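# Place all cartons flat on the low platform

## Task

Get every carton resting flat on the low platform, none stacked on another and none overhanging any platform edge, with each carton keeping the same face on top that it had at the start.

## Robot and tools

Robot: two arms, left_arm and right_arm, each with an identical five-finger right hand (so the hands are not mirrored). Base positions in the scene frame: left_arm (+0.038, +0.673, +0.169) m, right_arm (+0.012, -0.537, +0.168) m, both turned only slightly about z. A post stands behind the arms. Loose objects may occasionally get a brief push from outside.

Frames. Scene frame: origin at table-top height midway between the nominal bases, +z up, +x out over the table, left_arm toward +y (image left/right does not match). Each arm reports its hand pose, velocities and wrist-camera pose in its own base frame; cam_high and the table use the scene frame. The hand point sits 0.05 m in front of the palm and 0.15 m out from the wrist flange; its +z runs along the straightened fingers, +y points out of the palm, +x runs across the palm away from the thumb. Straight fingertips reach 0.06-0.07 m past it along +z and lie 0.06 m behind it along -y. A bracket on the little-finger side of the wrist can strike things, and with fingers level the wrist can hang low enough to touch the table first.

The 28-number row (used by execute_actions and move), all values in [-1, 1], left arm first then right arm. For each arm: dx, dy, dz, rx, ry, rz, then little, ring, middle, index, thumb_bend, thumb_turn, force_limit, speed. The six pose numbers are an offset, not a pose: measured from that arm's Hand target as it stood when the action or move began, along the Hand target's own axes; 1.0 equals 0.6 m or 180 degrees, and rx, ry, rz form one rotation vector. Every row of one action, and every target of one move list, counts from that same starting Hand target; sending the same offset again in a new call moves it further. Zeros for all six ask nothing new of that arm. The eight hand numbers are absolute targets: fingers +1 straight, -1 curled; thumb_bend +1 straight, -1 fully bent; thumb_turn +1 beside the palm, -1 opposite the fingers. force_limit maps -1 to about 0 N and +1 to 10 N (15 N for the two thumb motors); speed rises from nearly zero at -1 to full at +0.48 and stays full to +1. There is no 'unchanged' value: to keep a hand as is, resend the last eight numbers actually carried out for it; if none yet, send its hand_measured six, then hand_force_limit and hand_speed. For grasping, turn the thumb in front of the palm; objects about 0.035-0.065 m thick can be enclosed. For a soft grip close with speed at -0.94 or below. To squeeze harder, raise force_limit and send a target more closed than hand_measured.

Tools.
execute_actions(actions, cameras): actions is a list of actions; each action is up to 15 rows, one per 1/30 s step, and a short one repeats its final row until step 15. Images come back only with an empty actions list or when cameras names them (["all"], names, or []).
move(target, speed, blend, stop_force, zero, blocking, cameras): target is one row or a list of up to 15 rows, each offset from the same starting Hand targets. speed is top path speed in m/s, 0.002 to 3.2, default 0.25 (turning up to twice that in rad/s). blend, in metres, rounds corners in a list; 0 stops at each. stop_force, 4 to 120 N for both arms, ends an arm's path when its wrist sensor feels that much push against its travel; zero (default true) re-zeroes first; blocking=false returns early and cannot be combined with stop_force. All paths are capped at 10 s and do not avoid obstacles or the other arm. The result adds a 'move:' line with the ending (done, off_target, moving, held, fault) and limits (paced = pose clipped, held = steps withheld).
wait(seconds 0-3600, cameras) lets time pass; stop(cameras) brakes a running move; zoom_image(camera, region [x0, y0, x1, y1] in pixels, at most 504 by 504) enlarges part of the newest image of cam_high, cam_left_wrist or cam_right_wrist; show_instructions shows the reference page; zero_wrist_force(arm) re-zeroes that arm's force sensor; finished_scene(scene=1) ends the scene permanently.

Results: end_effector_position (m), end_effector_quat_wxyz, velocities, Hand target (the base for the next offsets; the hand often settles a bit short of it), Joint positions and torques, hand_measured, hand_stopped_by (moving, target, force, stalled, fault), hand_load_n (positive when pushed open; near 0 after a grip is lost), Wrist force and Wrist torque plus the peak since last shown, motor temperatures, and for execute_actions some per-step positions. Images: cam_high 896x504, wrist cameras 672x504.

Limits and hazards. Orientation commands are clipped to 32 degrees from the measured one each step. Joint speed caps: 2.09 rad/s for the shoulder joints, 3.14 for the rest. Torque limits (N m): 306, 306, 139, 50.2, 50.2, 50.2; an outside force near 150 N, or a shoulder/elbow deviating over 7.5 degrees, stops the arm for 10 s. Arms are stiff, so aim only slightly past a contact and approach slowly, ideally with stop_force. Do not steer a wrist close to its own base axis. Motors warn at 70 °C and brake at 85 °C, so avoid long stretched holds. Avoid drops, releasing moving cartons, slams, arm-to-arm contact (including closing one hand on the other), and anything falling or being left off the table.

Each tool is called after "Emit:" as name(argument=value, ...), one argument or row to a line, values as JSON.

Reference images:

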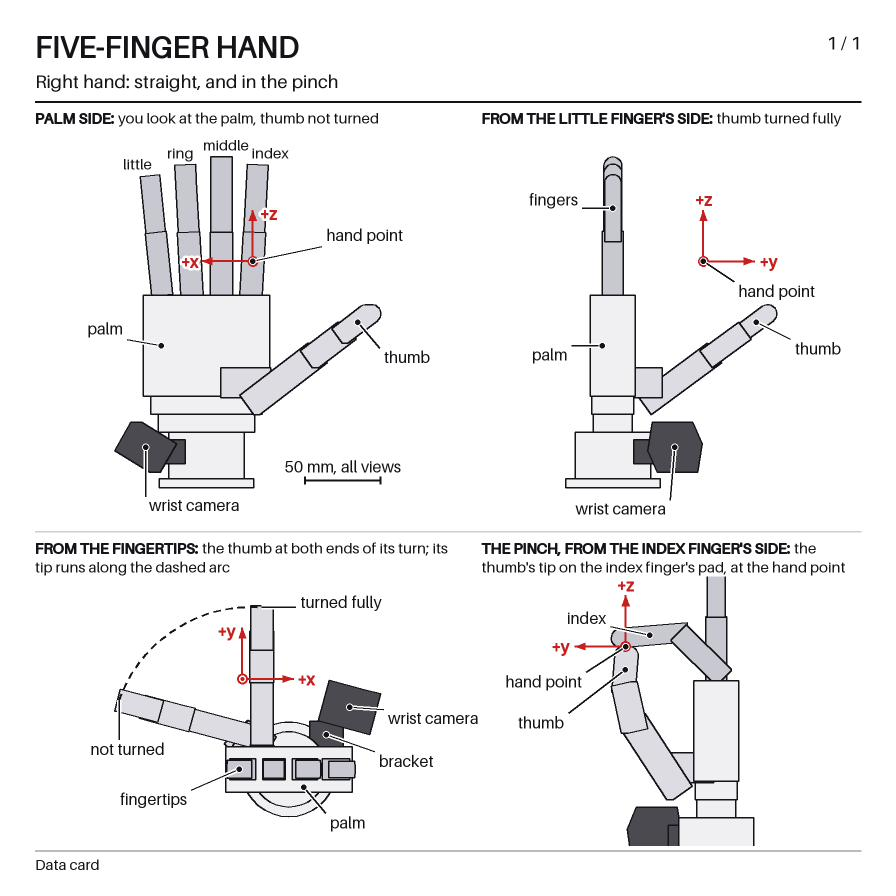

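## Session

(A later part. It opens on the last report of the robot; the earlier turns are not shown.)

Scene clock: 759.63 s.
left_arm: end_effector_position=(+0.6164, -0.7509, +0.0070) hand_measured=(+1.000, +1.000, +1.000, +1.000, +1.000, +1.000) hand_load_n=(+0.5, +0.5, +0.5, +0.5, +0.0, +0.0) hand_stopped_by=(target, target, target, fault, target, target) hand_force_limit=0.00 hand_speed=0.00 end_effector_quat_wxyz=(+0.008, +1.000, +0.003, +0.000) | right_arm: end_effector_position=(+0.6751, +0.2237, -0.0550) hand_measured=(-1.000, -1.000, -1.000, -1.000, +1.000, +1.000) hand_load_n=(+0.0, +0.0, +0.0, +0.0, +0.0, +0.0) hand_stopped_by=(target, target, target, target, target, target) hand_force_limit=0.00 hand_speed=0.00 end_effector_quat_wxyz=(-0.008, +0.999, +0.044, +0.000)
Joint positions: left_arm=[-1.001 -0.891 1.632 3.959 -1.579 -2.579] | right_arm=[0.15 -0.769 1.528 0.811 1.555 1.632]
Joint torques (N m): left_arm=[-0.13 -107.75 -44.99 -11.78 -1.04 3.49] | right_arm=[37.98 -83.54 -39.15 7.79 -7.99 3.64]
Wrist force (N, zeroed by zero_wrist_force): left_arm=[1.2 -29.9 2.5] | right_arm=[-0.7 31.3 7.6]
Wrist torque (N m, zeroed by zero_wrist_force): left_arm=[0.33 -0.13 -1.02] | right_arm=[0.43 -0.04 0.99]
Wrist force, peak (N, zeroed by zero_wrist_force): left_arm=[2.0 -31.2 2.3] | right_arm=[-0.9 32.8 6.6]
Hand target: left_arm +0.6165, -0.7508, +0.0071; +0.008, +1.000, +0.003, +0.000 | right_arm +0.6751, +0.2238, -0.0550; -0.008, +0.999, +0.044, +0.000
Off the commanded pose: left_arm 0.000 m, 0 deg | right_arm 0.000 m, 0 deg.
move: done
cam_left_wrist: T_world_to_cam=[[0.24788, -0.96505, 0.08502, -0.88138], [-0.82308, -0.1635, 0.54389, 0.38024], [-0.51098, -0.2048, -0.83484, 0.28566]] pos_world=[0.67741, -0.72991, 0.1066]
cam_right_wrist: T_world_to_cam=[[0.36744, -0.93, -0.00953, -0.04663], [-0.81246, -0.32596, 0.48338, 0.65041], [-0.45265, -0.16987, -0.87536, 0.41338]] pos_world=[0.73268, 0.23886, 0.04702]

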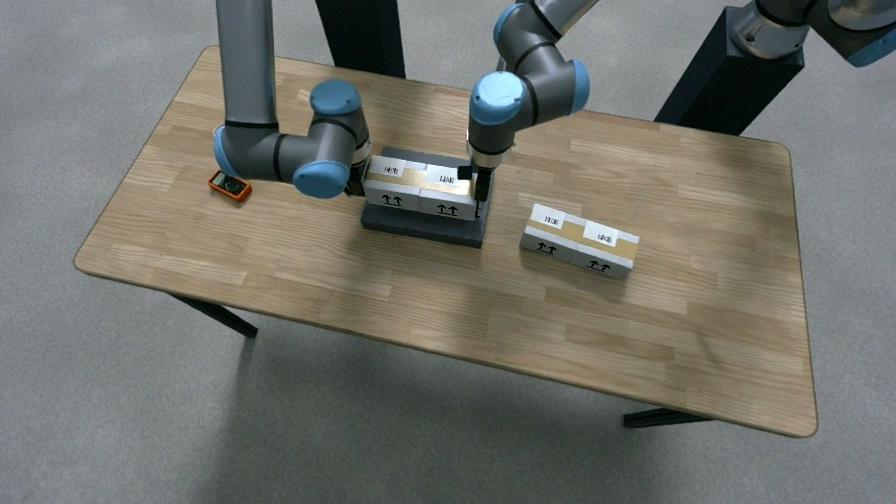

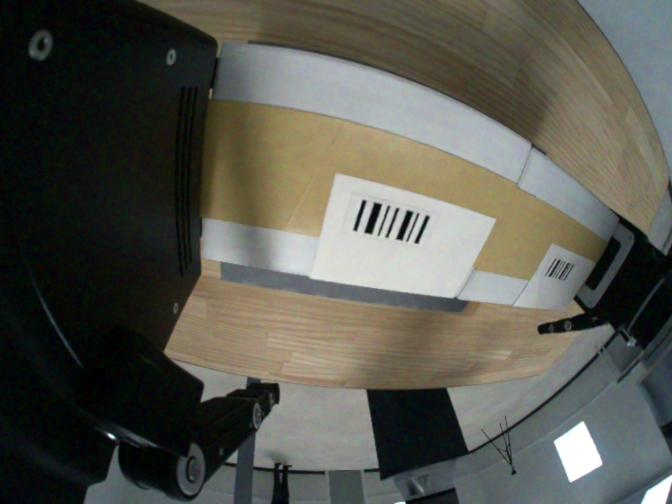

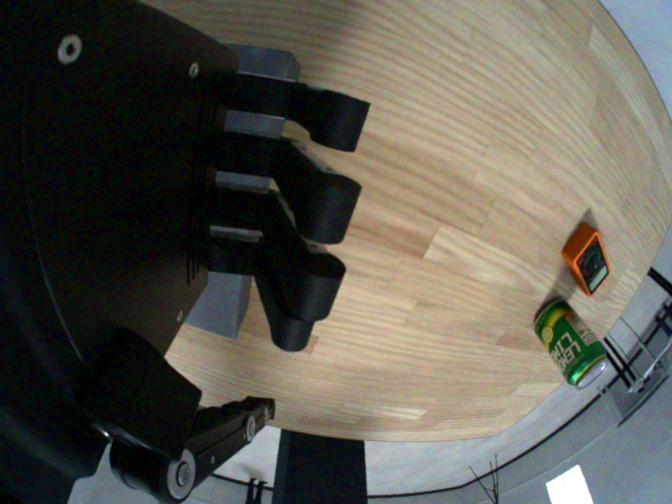

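Emit:
move(
  target=[0,-0.0078,0.07167,0,0,0,1,1,1,1,1,1,0,0, 0,-0.00554,0.07167,0,0,0,-1,-1,-1,-1,1,1,0,0],
  speed=0.05,
)

Emit:
move(
  target=[0,-0.00065,0.04167,0,0,0,1,1,1,1,1,1,0,0, 0,0.00065,0.04167,0,0,0,-1,-1,-1,-1,1,1,0,0],
  speed=0.006,
  stop_force=6,
  cameras=["all"],
)

Scene clock: 777.23 s.
left_arm: end_effector_position=(+0.6165, -0.7467, -0.0362) hand_measured=(+1.000, +1.000, +1.000, +1.000, +1.000, +1.000) hand_load_n=(+0.0, +0.5, +0.0, +0.0, +0.0, +0.0) hand_stopped_by=(target, target, target, fault, target, target) hand_force_limit=0.00 hand_speed=0.00 end_effector_quat_wxyz=(+0.008, +1.000, +0.003, +0.000) end_effector_velocity=(+0.000, +0.000, +0.003) end_effector_angular_velocity=(+0.001, +0.001, +0.000) | right_arm: end_effector_position=(+0.6747, +0.2279, -0.0982) hand_measured=(-1.000, -1.000, -1.000, -1.000, +1.000, +1.000) hand_load_n=(+0.0, +0.0, +0.0, +0.0, +0.0, +0.0) hand_stopped_by=(target, target, target, target, target, target) hand_force_limit=0.00 hand_speed=0.00 end_effector_quat_wxyz=(-0.008, +0.999, +0.044, +0.000)
Joint positions: left_arm=[-0.998 -0.845 1.647 3.897 -1.579 -2.576] | right_arm=[0.156 -0.717 1.526 0.761 1.555 1.638]
Joint velocities: left_arm=[0 -0.003 -0.001 0.005 -0.001 0] | right_arm=[within noise]
Joint torques (N m): left_arm=[0.38 -111.89 -53.34 -7.29 -6.09 2.48] | right_arm=[24.39 -122.41 -34.12 7.67 -5.17 2.92]
Wrist force (N, zeroed by zero_wrist_force): left_arm=[0.6 -24.1 2.9] | right_arm=[0.2 25.4 6.3]
Wrist torque (N m, zeroed by zero_wrist_force): left_arm=[0.27 -0.24 -0.94] | right_arm=[0.31 -0.01 0.82]
Wrist force, peak (N, zeroed by zero_wrist_force): left_arm=[1.7 -28.9 2.7] | right_arm=[-1.0 30.8 6.1]
Hand target: left_arm +0.6165, -0.7468, -0.0359; +0.008, +1.000, +0.003, +0.000 | right_arm +0.6747, +0.2278, -0.0980; -0.008, +0.999, +0.044, +0.000
Off the commanded pose: left_arm 0.000 m, 0 deg | right_arm 0.000 m, 0 deg.
move: done

Scene clock: 779.70 s.
left_arm: end_effector_position=(+0.6165, -0.7468, -0.0422) hand_measured=(+1.000, +1.000, +1.000, +1.000, +1.000, +1.000) hand_load_n=(+0.5, +0.5, +0.0, +0.5, +0.0, +0.0) hand_stopped_by=(target, target, target, fault, target, target) hand_force_limit=0.00 hand_speed=0.00 end_effector_quat_wxyz=(+0.008, +1.000, +0.003, +0.000) | right_arm: end_effector_position=(+0.6747, +0.2278, -0.1060) hand_measured=(-1.000, -1.000, -1.000, -1.000, +1.000, +1.000) hand_load_n=(+0.0, +0.0, +0.0, +0.0, +0.0, +0.0) hand_stopped_by=(target, target, target, target, target, target) hand_force_limit=0.00 hand_speed=0.00 end_effector_quat_wxyz=(-0.008, +0.999, +0.044, +0.000)
Joint positions: left_arm=[-0.998 -0.838 1.648 3.889 -1.579 -2.576] | right_arm=[0.156 -0.708 1.526 0.752 1.555 1.638]
Joint torques (N m): left_arm=[-7.2 -106.21 -48.6 -5.84 -6.18 -0.52] | right_arm=[13.95 -117.98 -19.66 6.5 -4.2 -1.86]
Wrist force (N, zeroed by zero_wrist_force): left_arm=[0.3 -19.7 -3.7] | right_arm=[-0.3 22.9 2.9]
Wrist torque (N m, zeroed by zero_wrist_force): left_arm=[0.57 -0.05 -0.82] | right_arm=[0.47 0.04 0.74]
Wrist force, peak (N, zeroed by zero_wrist_force): left_arm=[-3.4 -26.6 -13.0] | right_arm=[0.7 29.2 5.8]
Hand target: left_arm +0.6165, -0.7468, -0.0422; +0.008, +1.000, +0.003, +0.000 (not the last commanded pose) | right_arm +0.6747, +0.2278, -0.1060; -0.008, +0.999, +0.044, +0.000 (not the last commanded pose)
Off the commanded pose: left_arm 0.019 m, 0 deg | right_arm 0.017 m, 0 deg.
move: contact (left_arm, right_arm)
cam_left_wrist: T_world_to_cam=[[0.24791, -0.96503, 0.08526, -0.87318], [-0.82313, -0.16341, 0.54384, 0.40788], [-0.51089, -0.205, -0.83485, 0.24528]] pos_world=[0.67751, -0.72571, 0.0574]
cam_right_wrist: T_world_to_cam=[[0.36724, -0.93008, -0.00954, -0.04299], [-0.8124, -0.32574, 0.48363, 0.67602], [-0.45293, -0.16986, -0.87522, 0.36936]] pos_world=[0.73228, 0.24296, -0.00408]

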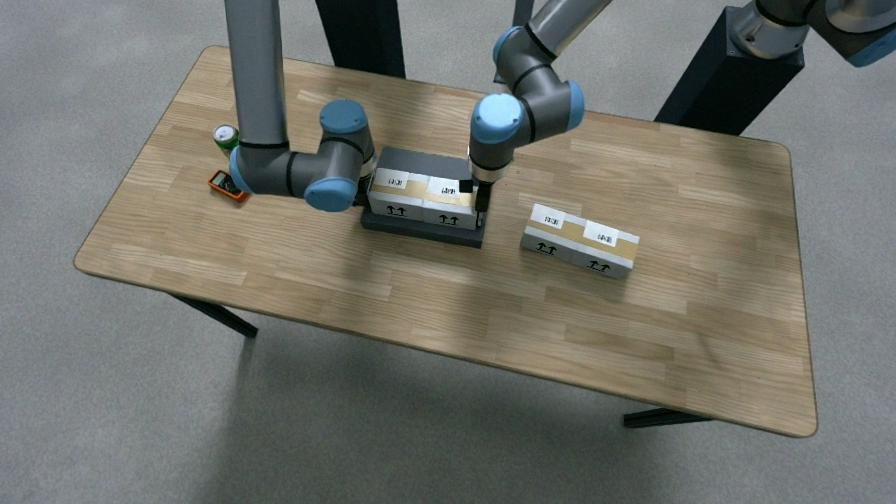

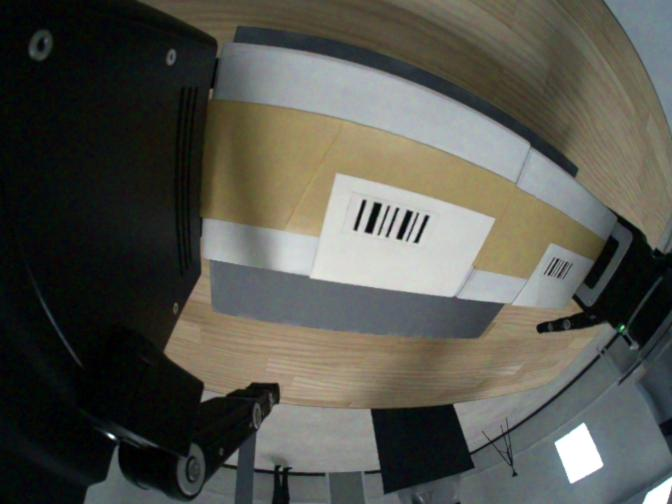

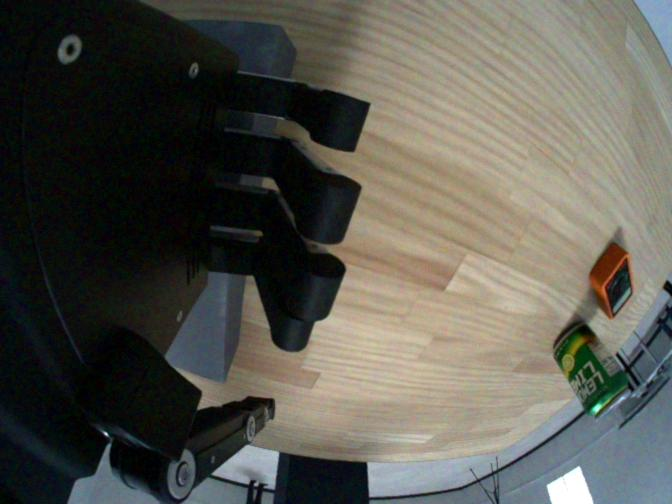

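Emit:
move(
  target=[0,0,0,0,0,0,1,1,1,1,1,1,0,0, 0,0.00008,0.005,0,0,0,-1,-1,-1,-1,1,1,0,0],
  speed=0.004,
  stop_force=6,
)

Scene clock: 784.70 s.
left_arm: end_effector_position=(+0.6165, -0.7468, -0.0422) hand_measured=(+1.000, +1.000, +1.000, +1.000, +1.000, +1.000) hand_load_n=(+0.0, +0.0, +0.5, +0.0, -0.5, +0.0) hand_stopped_by=(target, target, target, fault, target, target) hand_force_limit=0.00 hand_speed=0.00 end_effector_quat_wxyz=(+0.008, +1.000, +0.003, +0.000) | right_arm: end_effector_position=(+0.6747, +0.2278, -0.1061) hand_measured=(-1.000, -1.000, -1.000, -1.000, +1.000, +1.000) hand_load_n=(+0.0, +0.5, +0.0, +0.0, -0.5, +0.0) hand_stopped_by=(target, target, target, target, target, target) hand_force_limit=0.00 hand_speed=0.00 end_effector_quat_wxyz=(-0.008, +0.999, +0.044, +0.000)
Joint positions: left_arm=[-0.998 -0.838 1.648 3.889 -1.579 -2.576] | right_arm=[0.156 -0.708 1.526 0.752 1.555 1.638]
Joint torques (N m): left_arm=[-8.12 -105.16 -48.22 -10.14 -6.63 -0.58] | right_arm=[14.2 -110.96 -20.88 6.52 -4.19 -1.72]
Wrist force (N, zeroed by zero_wrist_force): left_arm=[0.3 -19.6 -3.6] | right_arm=[0.4 24.0 -6.8]
Wrist torque (N m, zeroed by zero_wrist_force): left_arm=[0.58 -0.05 -0.82] | right_arm=[1.25 0.30 0.82]
Wrist force, peak (N, zeroed by zero_wrist_force): left_arm=[0.3 -20.2 -3.6] | right_arm=[0.0 24.5 -11.6]
Hand target: left_arm +0.6165, -0.7468, -0.0422; +0.008, +1.000, +0.003, +0.000 | right_arm +0.6747, +0.2278, -0.1061; -0.008, +0.999, +0.044, +0.000 (not the last commanded pose)
Off the commanded pose: left_arm 0.000 m, 0 deg | right_arm 0.003 m, 0 deg.
move: contact (right_arm)

Emit:
move(
  target=[0,-0.03,0,0,0,0,1,1,1,1,1,1,0,0, 0,0.03,0,0,0,0,-1,-1,-1,-1,1,1,0,0],
  speed=0.02,
  cameras=["cam_high","cam_left_wrist"],
)

Scene clock: 791.63 s.
left_arm: end_effector_position=(+0.6165, -0.7286, -0.0424) hand_measured=(+1.000, +1.000, +1.000, +1.000, +1.000, +1.000) hand_load_n=(+0.0, +0.0, +0.0, +0.0, +0.0, +0.0) hand_stopped_by=(target, target, target, fault, target, target) hand_force_limit=0.00 hand_speed=0.00 end_effector_quat_wxyz=(+0.008, +1.000, +0.003, +0.000) | right_arm: end_effector_position=(+0.6763, +0.2097, -0.1064) hand_measured=(-1.000, -1.000, -1.000, -1.000, +1.000, +1.000) hand_load_n=(+0.0, +0.0, +0.0, +0.0, +0.0, +0.5) hand_stopped_by=(target, target, target, target, target, target) hand_force_limit=0.00 hand_speed=0.00 end_effector_quat_wxyz=(-0.008, +0.999, +0.044, +0.000)
Joint positions: left_arm=[-0.988 -0.853 1.679 3.873 -1.579 -2.565] | right_arm=[0.131 -0.713 1.539 0.745 1.555 1.613]
Joint torques (N m): left_arm=[1.46 -84.6 -38.22 -4.12 0.11 0.48] | right_arm=[13.77 -107.96 -26.89 3.3 2.21 1.04]
Wrist force (N, zeroed by zero_wrist_force): left_arm=[0.6 0.4 1.5] | right_arm=[-0.4 -0.2 1.2]
Wrist torque (N m, zeroed by zero_wrist_force): left_arm=[0.00 -0.01 -0.26] | right_arm=[-0.11 0.02 0.20]
Wrist force, peak (N, zeroed by zero_wrist_force): left_arm=[0.3 -20.2 -2.7] | right_arm=[0.3 24.0 -7.2]
Hand target: left_arm +0.6164, -0.7288, -0.0425; +0.008, +1.000, +0.003, +0.000 | right_arm +0.6763, +0.2099, -0.1064; -0.008, +0.999, +0.044, +0.000
Off the commanded pose: left_arm 0.000 m, 0 deg | right_arm 0.000 m, 0 deg.
move: done
cam_left_wrist: T_world_to_cam=[[0.24789, -0.96503, 0.08527, -0.85566], [-0.82313, -0.16339, 0.54384, 0.41094], [-0.51089, -0.205, -0.83485, 0.24869]] pos_world=[0.67741, -0.70761, 0.0571]

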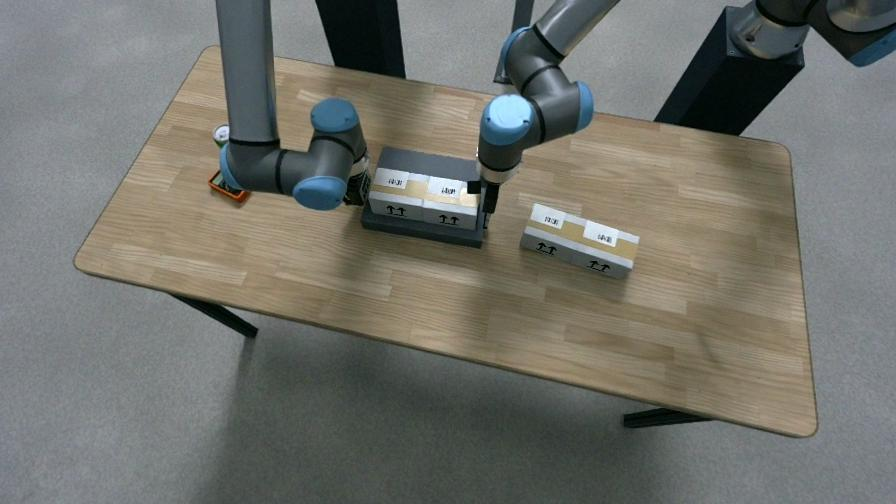

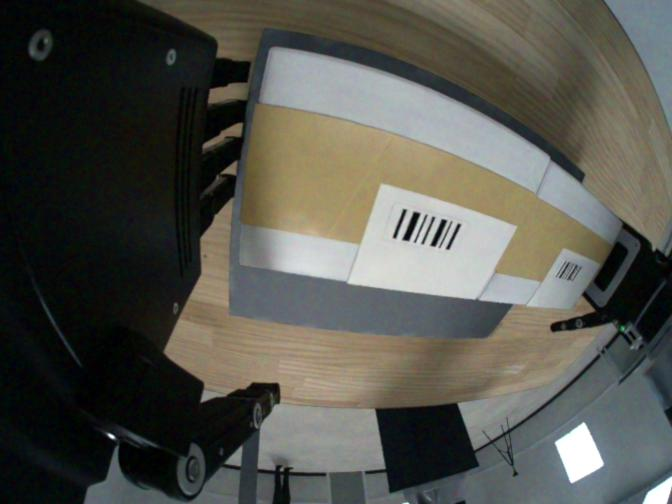

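Emit:
zoom_image(
  camera="cam_high",
  region=[350, 135, 510, 255],
)

Emit:
zoom_image(
  camera="cam_high",
  region=[505, 190, 655, 290],
)

Scaled by 3.150 from the camera's image (finer frame: 1280x720).

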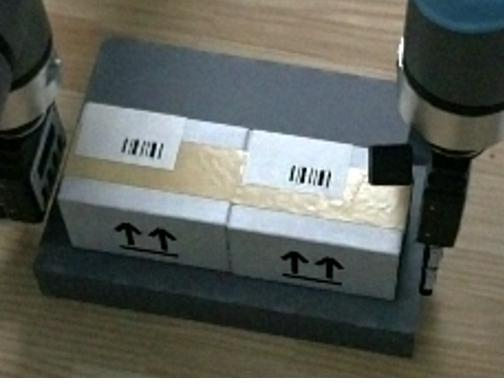

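Scaled by 3.360 from the camera's image (finer frame: 1280x720).

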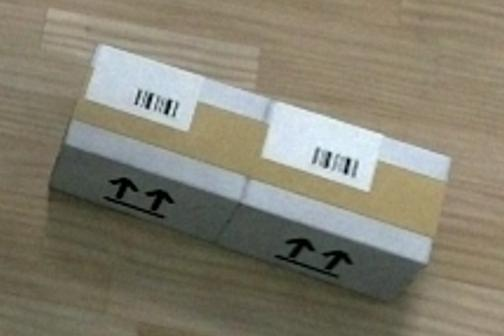

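Emit:
move(
  target=[
    [0,0.0037,-0.2333,0,0,0,1,1,1,1,1,1,0,0, 0,-0.0037,-0.2333,0,0,0,-1,-1,-1,-1,1,1,0,0],
    [0.0740,-0.6638,-0.2438,0,-0.0009,0.0578,1,1,1,1,1,1,0,0, -0.0273,-0.6728,-0.2228,0,0.0009,0.0578,-1,-1,-1,-1,1,1,0,0],
  ],
  speed=0.2,
  blend=[0.02,0],
  cameras=["all"],
)

Scene clock: 828.87 s.
left_arm: end_effector_position=(+0.6580, -0.3280, +0.0977) hand_measured=(+1.000, +1.000, +1.000, +1.000, +1.000, +1.000) hand_load_n=(+0.0, +0.0, +0.0, +0.0, +0.0, +0.0) hand_stopped_by=(target, target, target, fault, target, target) hand_force_limit=0.00 hand_speed=0.00 end_effector_quat_wxyz=(+0.008, +0.996, -0.087, +0.000) | right_arm: end_effector_position=(+0.6244, +0.6082, +0.0336) hand_measured=(-1.000, -1.000, -1.000, -1.000, +1.000, +1.000) hand_load_n=(+0.0, +0.5, +0.0, +0.0, +0.0, +0.0) hand_stopped_by=(target, target, target, target, target, target) hand_force_limit=0.00 hand_speed=0.00 end_effector_quat_wxyz=(-0.008, +0.999, -0.046, +0.000)
Joint positions: left_arm=[-0.603 -1.241 2.01 3.937 -1.585 -1.999] | right_arm=[0.598 -0.589 0.98 1.17 1.558 2.262]
Joint torques (N m): left_arm=[-7.82 -49.17 -39.38 -0.86 -2.98 0.58] | right_arm=[11.15 -126.35 -41.45 2.51 1.26 -2.12]
Wrist force (N, zeroed by zero_wrist_force): left_arm=[1.1 0.9 2.1] | right_arm=[-0.7 -0.3 1.4]
Wrist torque (N m, zeroed by zero_wrist_force): left_arm=[0.02 -0.28 0.14] | right_arm=[-0.12 0.09 0.19]
Wrist force, peak (N, zeroed by zero_wrist_force): left_arm=[0.5 0.3 4.4] | right_arm=[-1.0 -0.1 3.7]
Hand target: left_arm +0.6580, -0.3280, +0.0976; +0.008, +0.996, -0.087, +0.000 | right_arm +0.6244, +0.6083, +0.0337; -0.008, +0.999, -0.046, +0.000
Off the commanded pose: left_arm 0.000 m, 0 deg | right_arm 0.000 m, 0 deg.
move: done
cam_left_wrist: T_world_to_cam=[[0.06961, -0.99392, 0.08532, -0.38336], [-0.83918, -0.0121, 0.54373, 0.49468], [-0.53939, -0.10945, -0.83491, 0.51918]] pos_world=[0.72185, -0.31822, 0.1972]
cam_right_wrist: T_world_to_cam=[[0.19311, -0.98113, -0.00947, 0.47038], [-0.85774, -0.17349, 0.48392, 0.62721], [-0.47643, -0.08533, -0.87506, 0.49663]] pos_world=[0.68376, 0.6127, 0.13552]

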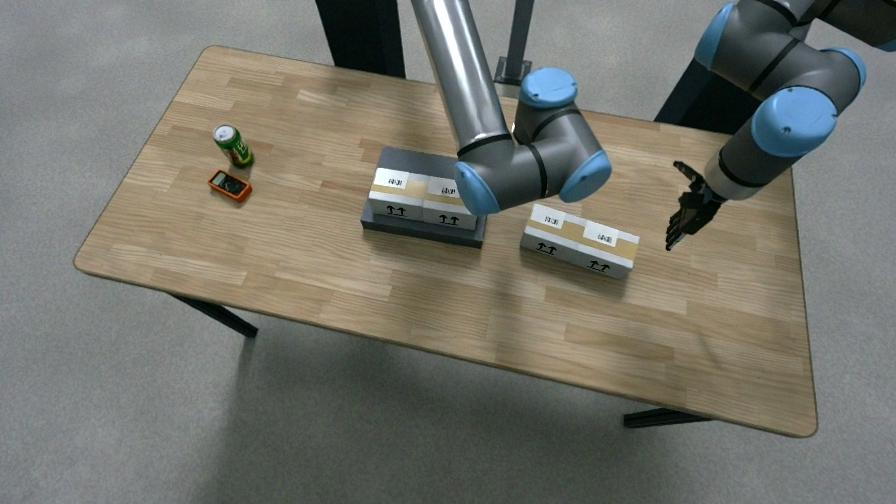

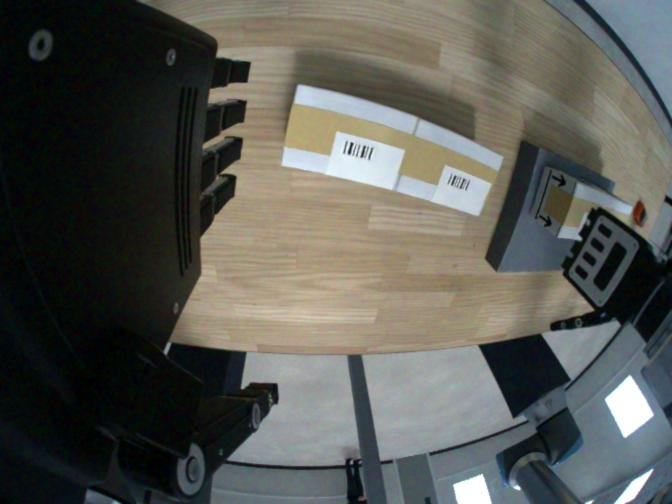

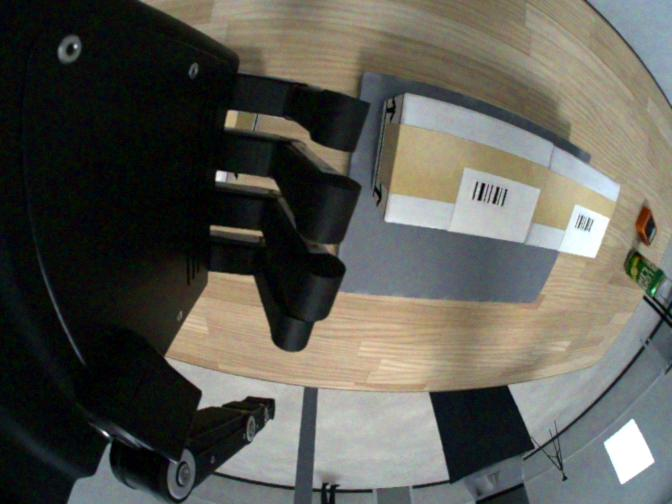

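Emit:
move(
  target=[0,-0.0049,0.3143,0,0,0,1,1,1,1,1,1,0,0, 0,0.0049,0.311,0,0,0,-1,-1,-1,-1,1,1,0,0],
  speed=0.12,
  stop_force=12,
  cameras=["all"],
)

Scene clock: 842.97 s.
left_arm: end_effector_position=(+0.6581, -0.3280, -0.0910) hand_measured=(+1.000, +1.000, +1.000, +1.000, +1.000, +1.000) hand_load_n=(+0.0, +0.0, +0.0, +0.0, +0.0, +0.0) hand_stopped_by=(target, target, target, fault, target, target) hand_force_limit=0.00 hand_speed=0.00 end_effector_quat_wxyz=(+0.008, +0.996, -0.087, +0.000) | right_arm: end_effector_position=(+0.6244, +0.6084, -0.1529) hand_measured=(-1.000, -1.000, -1.000, -1.000, +1.000, +1.000) hand_load_n=(+0.0, +0.0, +0.0, +0.0, +0.0, -0.5) hand_stopped_by=(target, target, target, target, target, target) hand_force_limit=0.00 hand_speed=0.00 end_effector_quat_wxyz=(-0.008, +0.999, -0.046, +0.000)
Joint positions: left_arm=[-0.603 -0.963 2.062 3.606 -1.585 -1.999] | right_arm=[0.599 -0.418 0.998 0.981 1.558 2.262]
Joint torques (N m): left_arm=[15.2 -75.1 -29.61 -0.9 -1.57 1.7] | right_arm=[15.36 -136.49 -24.73 7.36 -0.72 2.42]
Wrist force (N, zeroed by zero_wrist_force): left_arm=[1.0 1.4 1.6] | right_arm=[-0.5 0.0 1.3]
Wrist torque (N m, zeroed by zero_wrist_force): left_arm=[0.08 -0.24 0.13] | right_arm=[-0.08 0.05 0.20]
Wrist force, peak (N, zeroed by zero_wrist_force): left_arm=[1.1 1.2 2.8] | right_arm=[-0.6 0.0 2.6]
Hand target: left_arm +0.6581, -0.3280, -0.0910; +0.008, +0.996, -0.087, +0.000 | right_arm +0.6244, +0.6084, -0.1529; -0.008, +0.999, -0.046, +0.000
Off the commanded pose: left_arm 0.000 m, 0 deg | right_arm 0.000 m, 0 deg.
move: done
cam_left_wrist: T_world_to_cam=[[0.06951, -0.99394, 0.08515, -0.36729], [-0.8391, -0.01209, 0.54384, 0.59723], [-0.53952, -0.10926, -0.83486, 0.36177]] pos_world=[0.72185, -0.31832, 0.0085]
cam_right_wrist: T_world_to_cam=[[0.19314, -0.98112, -0.00957, 0.46878], [-0.8578, -0.17358, 0.48379, 0.71758], [-0.47632, -0.08523, -0.87513, 0.3333]] pos_world=[0.68376, 0.6129, -0.05098]

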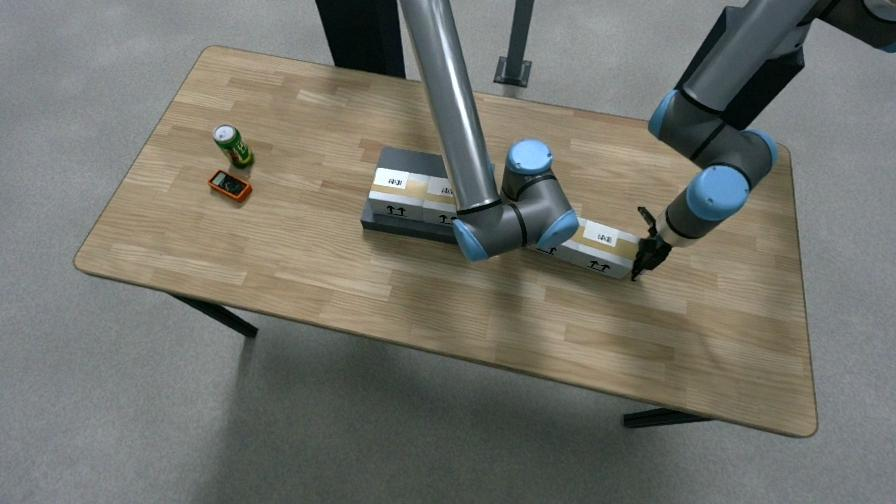

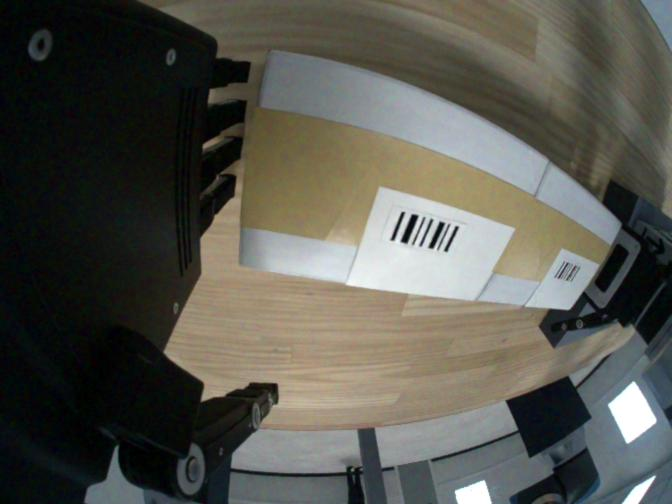

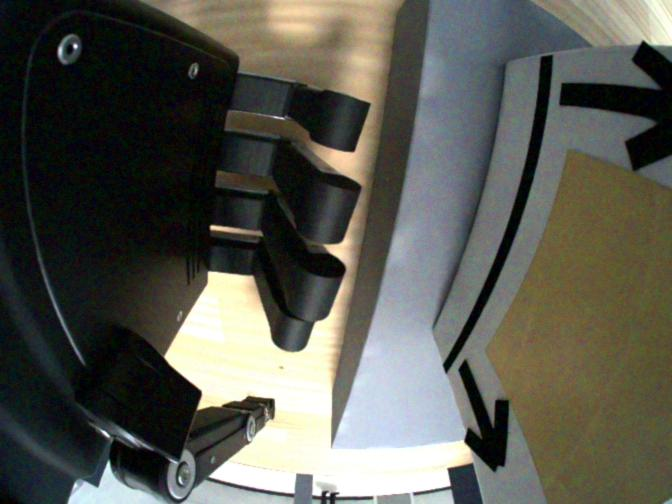

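Emit:
zero_wrist_force(
  arm="left_arm",
)

Emit:
zero_wrist_force(
  arm="right_arm",
)

Emit:
move(
  target=[0,0,0,0,0,0,1,1,1,1,1,1,0,0, 0,-0.030,0,0,0,0,-1,-1,-1,-1,1,1,0,0],
  speed=0.03,
  stop_force=8,
)

Emit:
move(
  target=[0,0.07,0,0,0,0,1,1,1,1,1,1,0,0, 0,0,0,0,0,0,-1,-1,-1,-1,1,1,0,0],
  speed=0.01,
  stop_force=8,
)

Wrist force sensor zeroed.

Wrist force sensor zeroed.

Scene clock: 849.83 s.
left_arm: end_effector_position=(+0.6581, -0.3280, -0.0910) hand_measured=(+1.000, +1.000, +1.000, +1.000, +1.000, +1.000) hand_load_n=(+0.0, -0.5, +0.0, +0.0, +0.0, +0.0) hand_stopped_by=(target, target, target, fault, target, target) hand_force_limit=0.00 hand_speed=0.00 end_effector_quat_wxyz=(+0.008, +0.996, -0.087, +0.000) | right_arm: end_effector_position=(+0.6260, +0.6263, -0.1526) hand_measured=(-1.000, -1.000, -1.000, -1.000, +1.000, +1.000) hand_load_n=(+0.0, +0.0, +0.0, +0.0, -0.5, +0.0) hand_stopped_by=(target, target, target, target, target, target) hand_force_limit=0.00 hand_speed=0.00 end_effector_quat_wxyz=(-0.008, +0.999, -0.046, +0.000)
Joint positions: left_arm=[-0.603 -0.963 2.062 3.606 -1.585 -1.999] | right_arm=[0.613 -0.395 0.947 1.008 1.558 2.277]
Joint torques (N m): left_arm=[15.77 -69.69 -28.42 -0.91 -3.29 1.31] | right_arm=[-8.18 -140.23 -25.2 2.07 2.46 -3.72]
Wrist force (N, zeroed by zero_wrist_force): left_arm=[-0.1 -0.2 0.1] | right_arm=[-0.2 -0.4 -0.3]
Wrist torque (N m, zeroed by zero_wrist_force): left_arm=[-0.04 0.00 -0.01] | right_arm=[-0.04 0.04 -0.25]
Wrist force, peak (N, zeroed by zero_wrist_force): left_arm=[0.5 -0.3 0.2] | right_arm=[0.0 -0.6 -0.2]
Hand target: left_arm +0.6581, -0.3280, -0.0910; +0.008, +0.996, -0.087, +0.000 | right_arm +0.6260, +0.6263, -0.1526; -0.008, +0.999, -0.046, +0.000
Off the commanded pose: left_arm 0.000 m, 0 deg | right_arm 0.000 m, 0 deg.
move: done

Scene clock: 853.07 s.
left_arm: end_effector_position=(+0.6544, -0.3488, -0.0907) hand_measured=(+1.000, +1.000, +1.000, +1.000, +1.000, +1.000) hand_load_n=(+0.0, +0.0, +0.0, +0.5, -0.5, +0.0) hand_stopped_by=(target, target, target, fault, target, target) hand_force_limit=0.00 hand_speed=0.00 end_effector_quat_wxyz=(+0.008, +0.996, -0.087, +0.000) | right_arm: end_effector_position=(+0.6261, +0.6263, -0.1526) hand_measured=(-1.000, -1.000, -1.000, -1.000, +1.000, +1.000) hand_load_n=(+0.0, +0.0, +0.0, +0.0, +0.0, +0.0) hand_stopped_by=(target, target, target, target, target, target) hand_force_limit=0.00 hand_speed=0.00 end_effector_quat_wxyz=(-0.008, +0.999, -0.046, +0.000)
Joint positions: left_arm=[-0.629 -0.96 2.054 3.611 -1.585 -2.025] | right_arm=[0.613 -0.395 0.947 1.008 1.558 2.277]
Joint torques (N m): left_arm=[16.97 -83.07 -18.08 -7.87 -5.4 3.11] | right_arm=[18.12 -135.09 -40.58 1.92 -2.82 -3.83]
Wrist force (N, zeroed by zero_wrist_force): left_arm=[-1.3 -4.2 -1.5] | right_arm=[0.4 8.1 -3.1]
Wrist torque (N m, zeroed by zero_wrist_force): left_arm=[0.20 0.13 -0.27] | right_arm=[0.43 0.06 0.02]
Wrist force, peak (N, zeroed by zero_wrist_force): left_arm=[-0.2 -14.7 -1.7] | right_arm=[-0.9 11.8 -4.0]
Hand target: left_arm +0.6544, -0.3488, -0.0907; +0.008, +0.996, -0.087, +0.000 (not the last commanded pose) | right_arm +0.6260, +0.6263, -0.1526; -0.008, +0.999, -0.046, +0.000
Off the commanded pose: left_arm 0.021 m, 0 deg | right_arm 0.000 m, 0 deg.
move: contact (left_arm)

Emit:
move(
  target=[0,0.015,0,0,0,0,1,1,1,1,1,1,0,0, 0,0,0,0,0,0,-1,-1,-1,-1,1,1,0,0],
  speed=0.003,
  stop_force=14,
  zero=false,
)

Scene clock: 857.53 s.
left_arm: end_effector_position=(+0.6543, -0.3491, -0.0907) hand_measured=(+1.000, +1.000, +1.000, +1.000, +1.000, +1.000) hand_load_n=(+0.0, +0.0, +0.0, +0.0, +0.0, +0.0) hand_stopped_by=(target, target, target, fault, target, target) hand_force_limit=0.00 hand_speed=0.00 end_effector_quat_wxyz=(+0.008, +0.996, -0.087, +0.000) | right_arm: end_effector_position=(+0.6260, +0.6263, -0.1526) hand_measured=(-1.000, -1.000, -1.000, -1.000, +1.000, +1.000) hand_load_n=(+0.0, +0.0, +0.0, +0.0, +0.0, +0.0) hand_stopped_by=(target, target, target, target, target, target) hand_force_limit=0.00 hand_speed=0.00 end_effector_quat_wxyz=(-0.008, +0.999, -0.046, +0.000)
Joint positions: left_arm=[-0.629 -0.96 2.054 3.611 -1.585 -2.025] | right_arm=[0.613 -0.395 0.947 1.008 1.558 2.277]
Joint torques (N m): left_arm=[8.6 -75.84 -21.53 -3.43 -4.67 1.98] | right_arm=[22.85 -118.67 -41.67 1.88 -2.31 -3.79]
Wrist force (N, zeroed by zero_wrist_force): left_arm=[-0.8 -14.1 -2.1] | right_arm=[-0.4 14.4 -2.8]
Wrist torque (N m, zeroed by zero_wrist_force): left_arm=[0.44 0.19 -0.49] | right_arm=[0.69 0.15 0.16]
Wrist force, peak (N, zeroed by zero_wrist_force): left_arm=[0.2 -17.8 -2.3] | right_arm=[-0.5 15.0 -3.7]
Hand target: left_arm +0.6543, -0.3491, -0.0907; +0.008, +0.996, -0.087, +0.000 (not the last commanded pose) | right_arm +0.6260, +0.6263, -0.1526; -0.008, +0.999, -0.046, +0.000
Off the commanded pose: left_arm 0.009 m, 0 deg | right_arm 0.000 m, 0 deg.
move: contact (left_arm)

Emit:
move(
  target=[0,0.012,0,0,0,0,1,1,1,1,1,1,0,0, 0,0,0,0,0,0,-1,-1,-1,-1,1,1,0,0],
  speed=0.003,
  stop_force=28,
  zero=false,
)

Emit:
move(
  target=[0,0.00035,-0.0222,0,0,0,1,1,1,1,1,1,0,0, 0,-0.00035,-0.0222,0,0,0,-1,-1,-1,-1,1,1,0,0],
  speed=0.015,
  cameras=["all"],
)

Scene clock: 864.07 s.
left_arm: end_effector_position=(+0.6542, -0.3496, -0.0907) hand_measured=(+1.000, +1.000, +1.000, +1.000, +1.000, +1.000) hand_load_n=(+0.0, +0.5, +0.5, +0.5, +0.0, +0.0) hand_stopped_by=(target, target, target, fault, target, target) hand_force_limit=0.00 hand_speed=0.00 end_effector_quat_wxyz=(+0.008, +0.996, -0.087, -0.001) | right_arm: end_effector_position=(+0.6260, +0.6263, -0.1526) hand_measured=(-1.000, -1.000, -1.000, -1.000, +1.000, +1.000) hand_load_n=(+0.0, +0.0, +0.0, +0.0, +0.0, +0.0) hand_stopped_by=(target, target, target, target, target, target) hand_force_limit=0.00 hand_speed=0.00 end_effector_quat_wxyz=(-0.008, +0.999, -0.046, +0.000)
Joint positions: left_arm=[-0.63 -0.959 2.053 3.611 -1.585 -2.026] | right_arm=[0.613 -0.395 0.947 1.008 1.558 2.277]
Joint torques (N m): left_arm=[-1.35 -74.63 -24.58 -8.78 -8.53 1.93] | right_arm=[23.67 -106.2 -41.73 1.83 -2.87 -3.55]
Wrist force (N, zeroed by zero_wrist_force): left_arm=[-0.8 -26.6 -4.6] | right_arm=[-0.5 27.6 -5.5]
Wrist torque (N m, zeroed by zero_wrist_force): left_arm=[0.78 0.22 -0.89] | right_arm=[1.29 0.22 0.43]
Wrist force, peak (N, zeroed by zero_wrist_force): left_arm=[0.0 -31.3 -4.8] | right_arm=[-0.7 28.3 -6.8]
Hand target: left_arm +0.6542, -0.3496, -0.0907; +0.008, +0.996, -0.087, -0.001 (not the last commanded pose) | right_arm +0.6260, +0.6263, -0.1526; -0.008, +0.999, -0.046, +0.000
Off the commanded pose: left_arm 0.007 m, 0 deg | right_arm 0.000 m, 0 deg.
move: contact (left_arm)

Scene clock: 865.17 s.
left_arm: end_effector_position=(+0.6541, -0.3495, -0.0773) hand_measured=(+1.000, +1.000, +1.000, +1.000, +1.000, +1.000) hand_load_n=(+0.0, +0.5, +0.0, +0.0, +0.0, +0.0) hand_stopped_by=(target, target, target, fault, target, target) hand_force_limit=0.00 hand_speed=0.00 end_effector_quat_wxyz=(+0.008, +0.996, -0.087, -0.001) | right_arm: end_effector_position=(+0.6260, +0.6263, -0.1391) hand_measured=(-1.000, -1.000, -1.000, -1.000, +1.000, +1.000) hand_load_n=(+0.0, +0.0, +0.0, +0.0, +0.0, +0.0) hand_stopped_by=(target, target, target, target, target, target) hand_force_limit=0.00 hand_speed=0.00 end_effector_quat_wxyz=(-0.008, +0.999, -0.046, +0.000)
Joint positions: left_arm=[-0.63 -0.981 2.053 3.633 -1.585 -2.026] | right_arm=[0.613 -0.409 0.95 1.02 1.558 2.277]
Joint torques (N m): left_arm=[-2.47 -70.79 -37.33 -8 -9.79 1.38] | right_arm=[21.57 -129.32 -39.02 1.72 -3.35 -3.69]
Wrist force (N, zeroed by zero_wrist_force): left_arm=[0.3 -23.3 2.7] | right_arm=[-0.8 24.9 5.7]
Wrist torque (N m, zeroed by zero_wrist_force): left_arm=[0.27 -0.06 -0.75] | right_arm=[0.26 -0.09 0.28]
Wrist force, peak (N, zeroed by zero_wrist_force): left_arm=[-0.9 -26.3 -5.7] | right_arm=[-0.8 27.9 -6.8]
Hand target: left_arm +0.6542, -0.3496, -0.0774; +0.008, +0.996, -0.087, -0.001 | right_arm +0.6260, +0.6263, -0.1393; -0.008, +0.999, -0.046, +0.000
Off the commanded pose: left_arm 0.000 m, 0 deg | right_arm 0.000 m, 0 deg.
move: done
cam_left_wrist: T_world_to_cam=[[0.06992, -0.99392, 0.085, -0.38994], [-0.83903, -0.0125, 0.54394, 0.586], [-0.53958, -0.10935, -0.83481, 0.36884]] pos_world=[0.71795, -0.33991, 0.0223]
cam_right_wrist: T_world_to_cam=[[0.19314, -0.98112, -0.00957, 0.48617], [-0.8578, -0.17358, 0.48379, 0.71538], [-0.47632, -0.08523, -0.87513, 0.34767]] pos_world=[0.68536, 0.6308, -0.03718]

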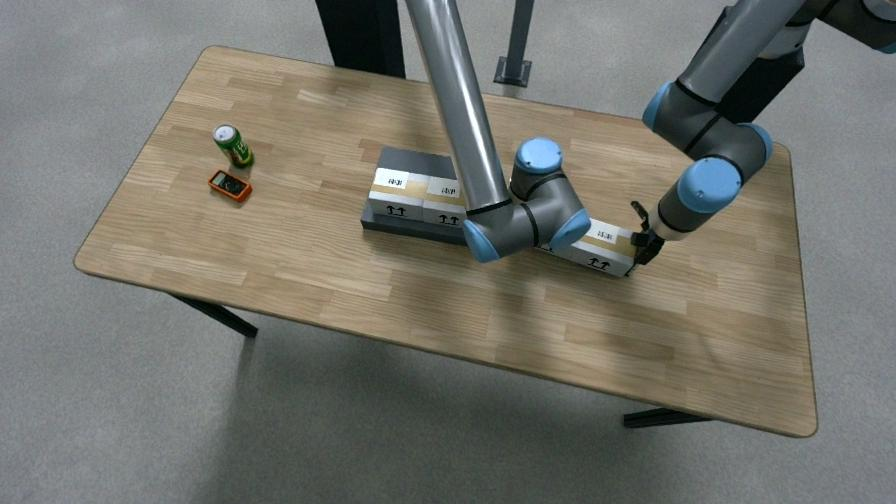

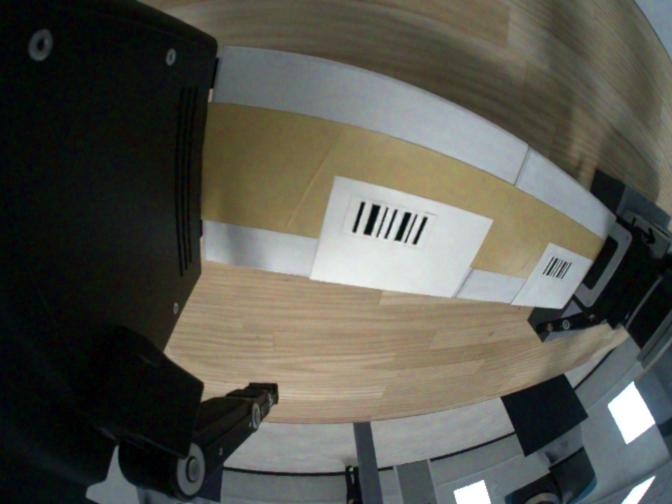

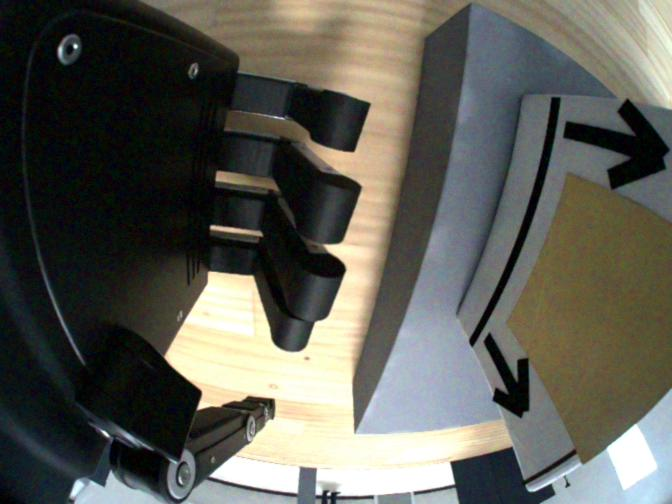

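Emit:
move(
  target=[0,0.00357,-0.2275,0,0,0,1,1,1,1,1,1,0,0, 0,-0.00357,-0.2275,0,0,0,-1,-1,-1,-1,1,1,0,0],
  speed=0.05,
)

Scene clock: 876.33 s.
left_arm: end_effector_position=(+0.6542, -0.3496, +0.0593) hand_measured=(+1.000, +1.000, +1.000, +1.000, +1.000, +1.000) hand_load_n=(+0.5, +0.5, +0.5, +0.5, +0.0, +0.0) hand_stopped_by=(target, target, target, fault, target, target) hand_force_limit=0.00 hand_speed=0.00 end_effector_quat_wxyz=(+0.008, +0.996, -0.087, +0.000) | right_arm: end_effector_position=(+0.6261, +0.6263, -0.0025) hand_measured=(-1.000, -1.000, -1.000, -1.000, +1.000, +1.000) hand_load_n=(+0.0, +0.0, +0.0, +0.0, -0.5, +0.0) hand_stopped_by=(target, target, target, target, target, target) hand_force_limit=0.00 hand_speed=0.00 end_effector_quat_wxyz=(-0.008, +0.999, -0.046, +0.000)
Joint positions: left_arm=[-0.63 -1.185 2.02 3.87 -1.585 -2.026] | right_arm=[0.613 -0.535 0.941 1.154 1.558 2.277]
Joint torques (N m): left_arm=[-43.7 -55.63 -36.68 -11.92 -9.65 -1.61] | right_arm=[13.67 -110.91 -46.45 -3.56 -5.4 -3.41]
Wrist force (N, zeroed by zero_wrist_force): left_arm=[0.7 -35.0 3.1] | right_arm=[-0.8 35.9 8.0]
Wrist torque (N m, zeroed by zero_wrist_force): left_arm=[0.41 -0.01 -1.10] | right_arm=[0.53 -0.13 0.52]
Wrist force, peak (N, zeroed by zero_wrist_force): left_arm=[0.7 -35.0 3.1] | right_arm=[-0.8 35.9 8.0]
Hand target: left_arm +0.6541, -0.3496, +0.0592; +0.008, +0.996, -0.087, -0.001 | right_arm +0.6261, +0.6263, -0.0028; -0.008, +0.999, -0.046, +0.000
Off the commanded pose: left_arm 0.000 m, 0 deg | right_arm 0.000 m, 0 deg.
move: done

Emit:
move(
  target=[
    [-0.03952,0.2335,0.00367,0,0.0003,-0.01926,1,1,1,1,1,1,0,0, -0.0102,0.2322,-0.00365,0,-0.0003,-0.01926,-1,-1,-1,-1,1,1,0,0],
    [-0.07878,0.46747,0.00734,0,0.0006,-0.03852,1,1,1,1,1,1,0,0, -0.02032,0.46312,-0.00727,0,-0.0006,-0.03852,-1,-1,-1,-1,1,1,0,0],
  ],
  speed=0.06,
  blend=[0.01,0],
  cameras=["cam_high"],
)

Scene clock: 891.73 s.
left_arm: end_effector_position=(+0.5588, -0.6178, +0.0590) hand_measured=(+1.000, +1.000, +1.000, +1.000, +1.000, +1.000) hand_load_n=(+0.0, +0.5, +0.5, +0.5, +0.0, +0.0) hand_stopped_by=(target, target, target, fault, target, target) hand_force_limit=0.00 hand_speed=0.00 end_effector_quat_wxyz=(+0.008, +1.000, -0.027, +0.000) | right_arm: end_effector_position=(+0.5883, +0.3506, -0.0028) hand_measured=(-1.000, -1.000, -1.000, -1.000, +1.000, +1.000) hand_load_n=(+0.5, +0.0, +0.0, +0.0, +0.0, +0.0) hand_stopped_by=(target, target, target, target, target, target) hand_force_limit=0.00 hand_speed=0.00 end_effector_quat_wxyz=(-0.008, +1.000, +0.014, +0.000)
Joint positions: left_arm=[-0.969 -1.112 1.902 3.91 -1.58 -2.486] | right_arm=[0.346 -0.846 1.558 0.854 1.556 1.888]
Joint torques (N m): left_arm=[-1.89 -94.06 -48.92 -11.89 -2.96 2.77] | right_arm=[41.85 -81.13 -46.14 4.81 -8.74 4.09]
Wrist force (N, zeroed by zero_wrist_force): left_arm=[-0.4 -35.8 1.6] | right_arm=[-0.5 36.5 7.8]
Wrist torque (N m, zeroed by zero_wrist_force): left_arm=[0.29 0.22 -1.31] | right_arm=[0.46 -0.12 0.87]
Wrist force, peak (N, zeroed by zero_wrist_force): left_arm=[-0.9 -36.1 2.2] | right_arm=[-0.4 37.3 7.6]
Hand target: left_arm +0.5589, -0.6177, +0.0591; +0.008, +1.000, -0.027, +0.000 | right_arm +0.5882, +0.3507, -0.0028; -0.008, +1.000, +0.014, +0.000
Off the commanded pose: left_arm 0.000 m, 0 deg | right_arm 0.000 m, 0 deg.
move: done

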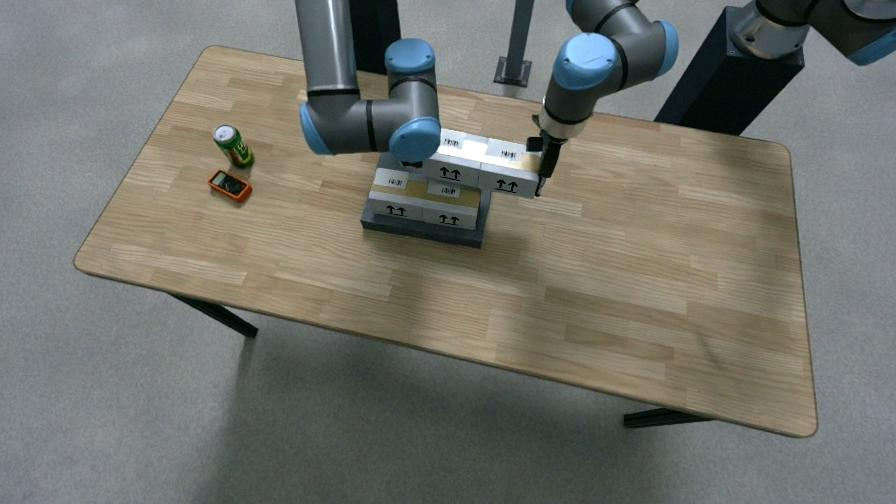

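Emit:
move(
  target=[-0.06692,0.2279,0.00358,0,0.0003,-0.01926,1,1,1,1,1,1,0,0, -0.0376,0.22677,-0.00356,0,-0.0003,-0.01926,-1,-1,-1,-1,1,1,0,0],
  speed=0.05,
  cameras=["all"],
)

Emit:
zoom_image(
  camera="cam_high",
  region=[345, 120, 505, 255],
)

Scene clock: 899.50 s.
left_arm: end_effector_position=(+0.5114, -0.7522, +0.0589) hand_measured=(+1.000, +1.000, +1.000, +1.000, +1.000, +1.000) hand_load_n=(+0.0, +0.0, +0.5, +0.0, -0.5, +0.0) hand_stopped_by=(target, target, target, fault, target, target) hand_force_limit=0.00 hand_speed=0.00 end_effector_quat_wxyz=(+0.008, +1.000, +0.004, +0.000) | right_arm: end_effector_position=(+0.5695, +0.2139, -0.0028) hand_measured=(-1.000, -1.000, -1.000, -1.000, +1.000, +1.000) hand_load_n=(+0.0, +0.0, +0.0, +0.0, -0.5, +0.0) hand_stopped_by=(target, target, target, target, target, target) hand_force_limit=0.00 hand_speed=0.00 end_effector_quat_wxyz=(-0.008, +0.999, +0.044, +0.000)
Joint positions: left_arm=[-1.104 -1.033 1.768 3.964 -1.577 -2.682] | right_arm=[0.16 -0.95 1.759 0.76 1.555 1.642]
Joint torques (N m): left_arm=[-4.73 -102.49 -50.17 -14.34 -0.86 2.83] | right_arm=[39.21 -68.98 -37.69 7.72 -9.38 4.35]
Wrist force (N, zeroed by zero_wrist_force): left_arm=[-0.6 -35.6 2.3] | right_arm=[-0.1 36.5 8.9]
Wrist torque (N m, zeroed by zero_wrist_force): left_arm=[0.29 0.13 -1.22] | right_arm=[0.47 -0.11 0.98]
Wrist force, peak (N, zeroed by zero_wrist_force): left_arm=[-0.2 -36.0 2.0] | right_arm=[0.1 37.1 8.4]
Hand target: left_arm +0.5115, -0.7521, +0.0590; +0.008, +1.000, +0.004, +0.000 | right_arm +0.5695, +0.2140, -0.0029; -0.008, +0.999, +0.044, +0.000
Off the commanded pose: left_arm 0.000 m, 0 deg | right_arm 0.000 m, 0 deg.
move: done
cam_left_wrist: T_world_to_cam=[[0.24814, -0.965, 0.08485, -0.86111], [-0.823, -0.16381, 0.54391, 0.26511], [-0.51097, -0.2048, -0.83484, 0.27506]] pos_world=[0.57241, -0.73121, 0.1585]
cam_right_wrist: T_world_to_cam=[[0.36735, -0.93003, -0.00952, -0.01638], [-0.81246, -0.32586, 0.48345, 0.5362], [-0.45273, -0.16986, -0.87532, 0.40956]] pos_world=[0.62708, 0.22906, 0.09912]

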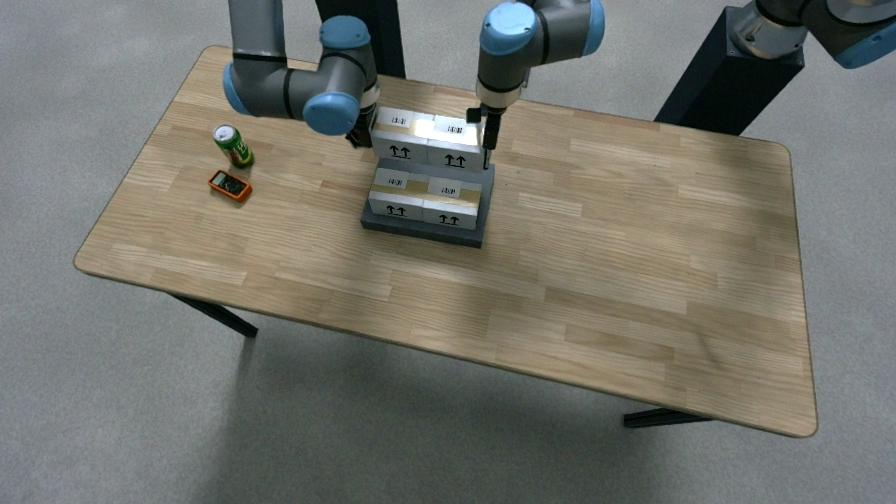

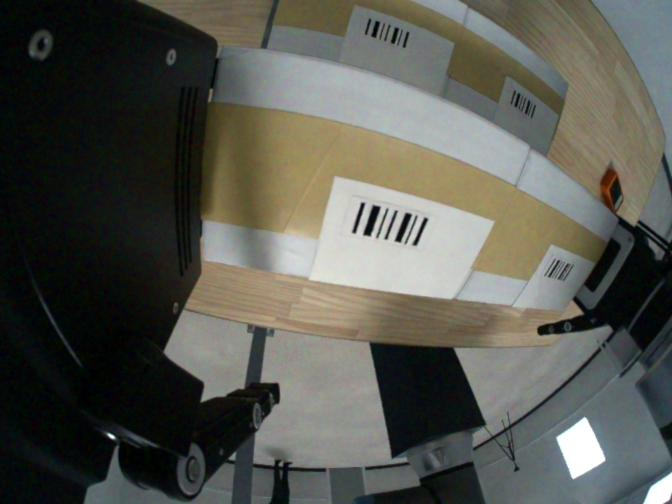

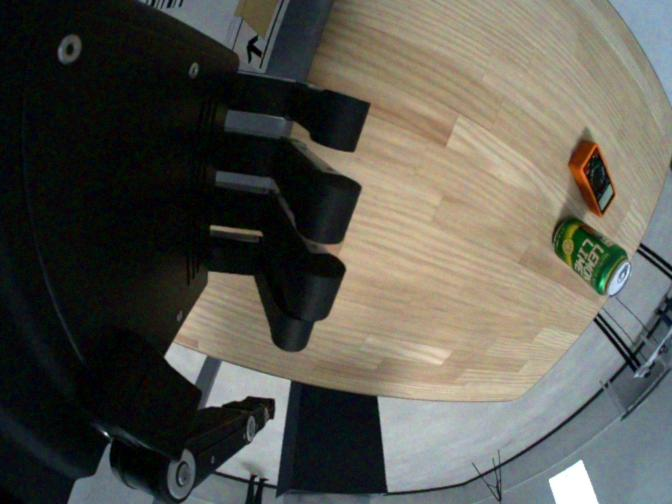

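Scaled by 3.150 from the camera's image (finer frame: 1280x720).

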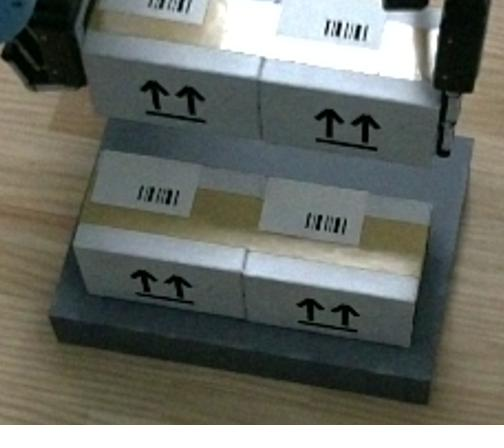

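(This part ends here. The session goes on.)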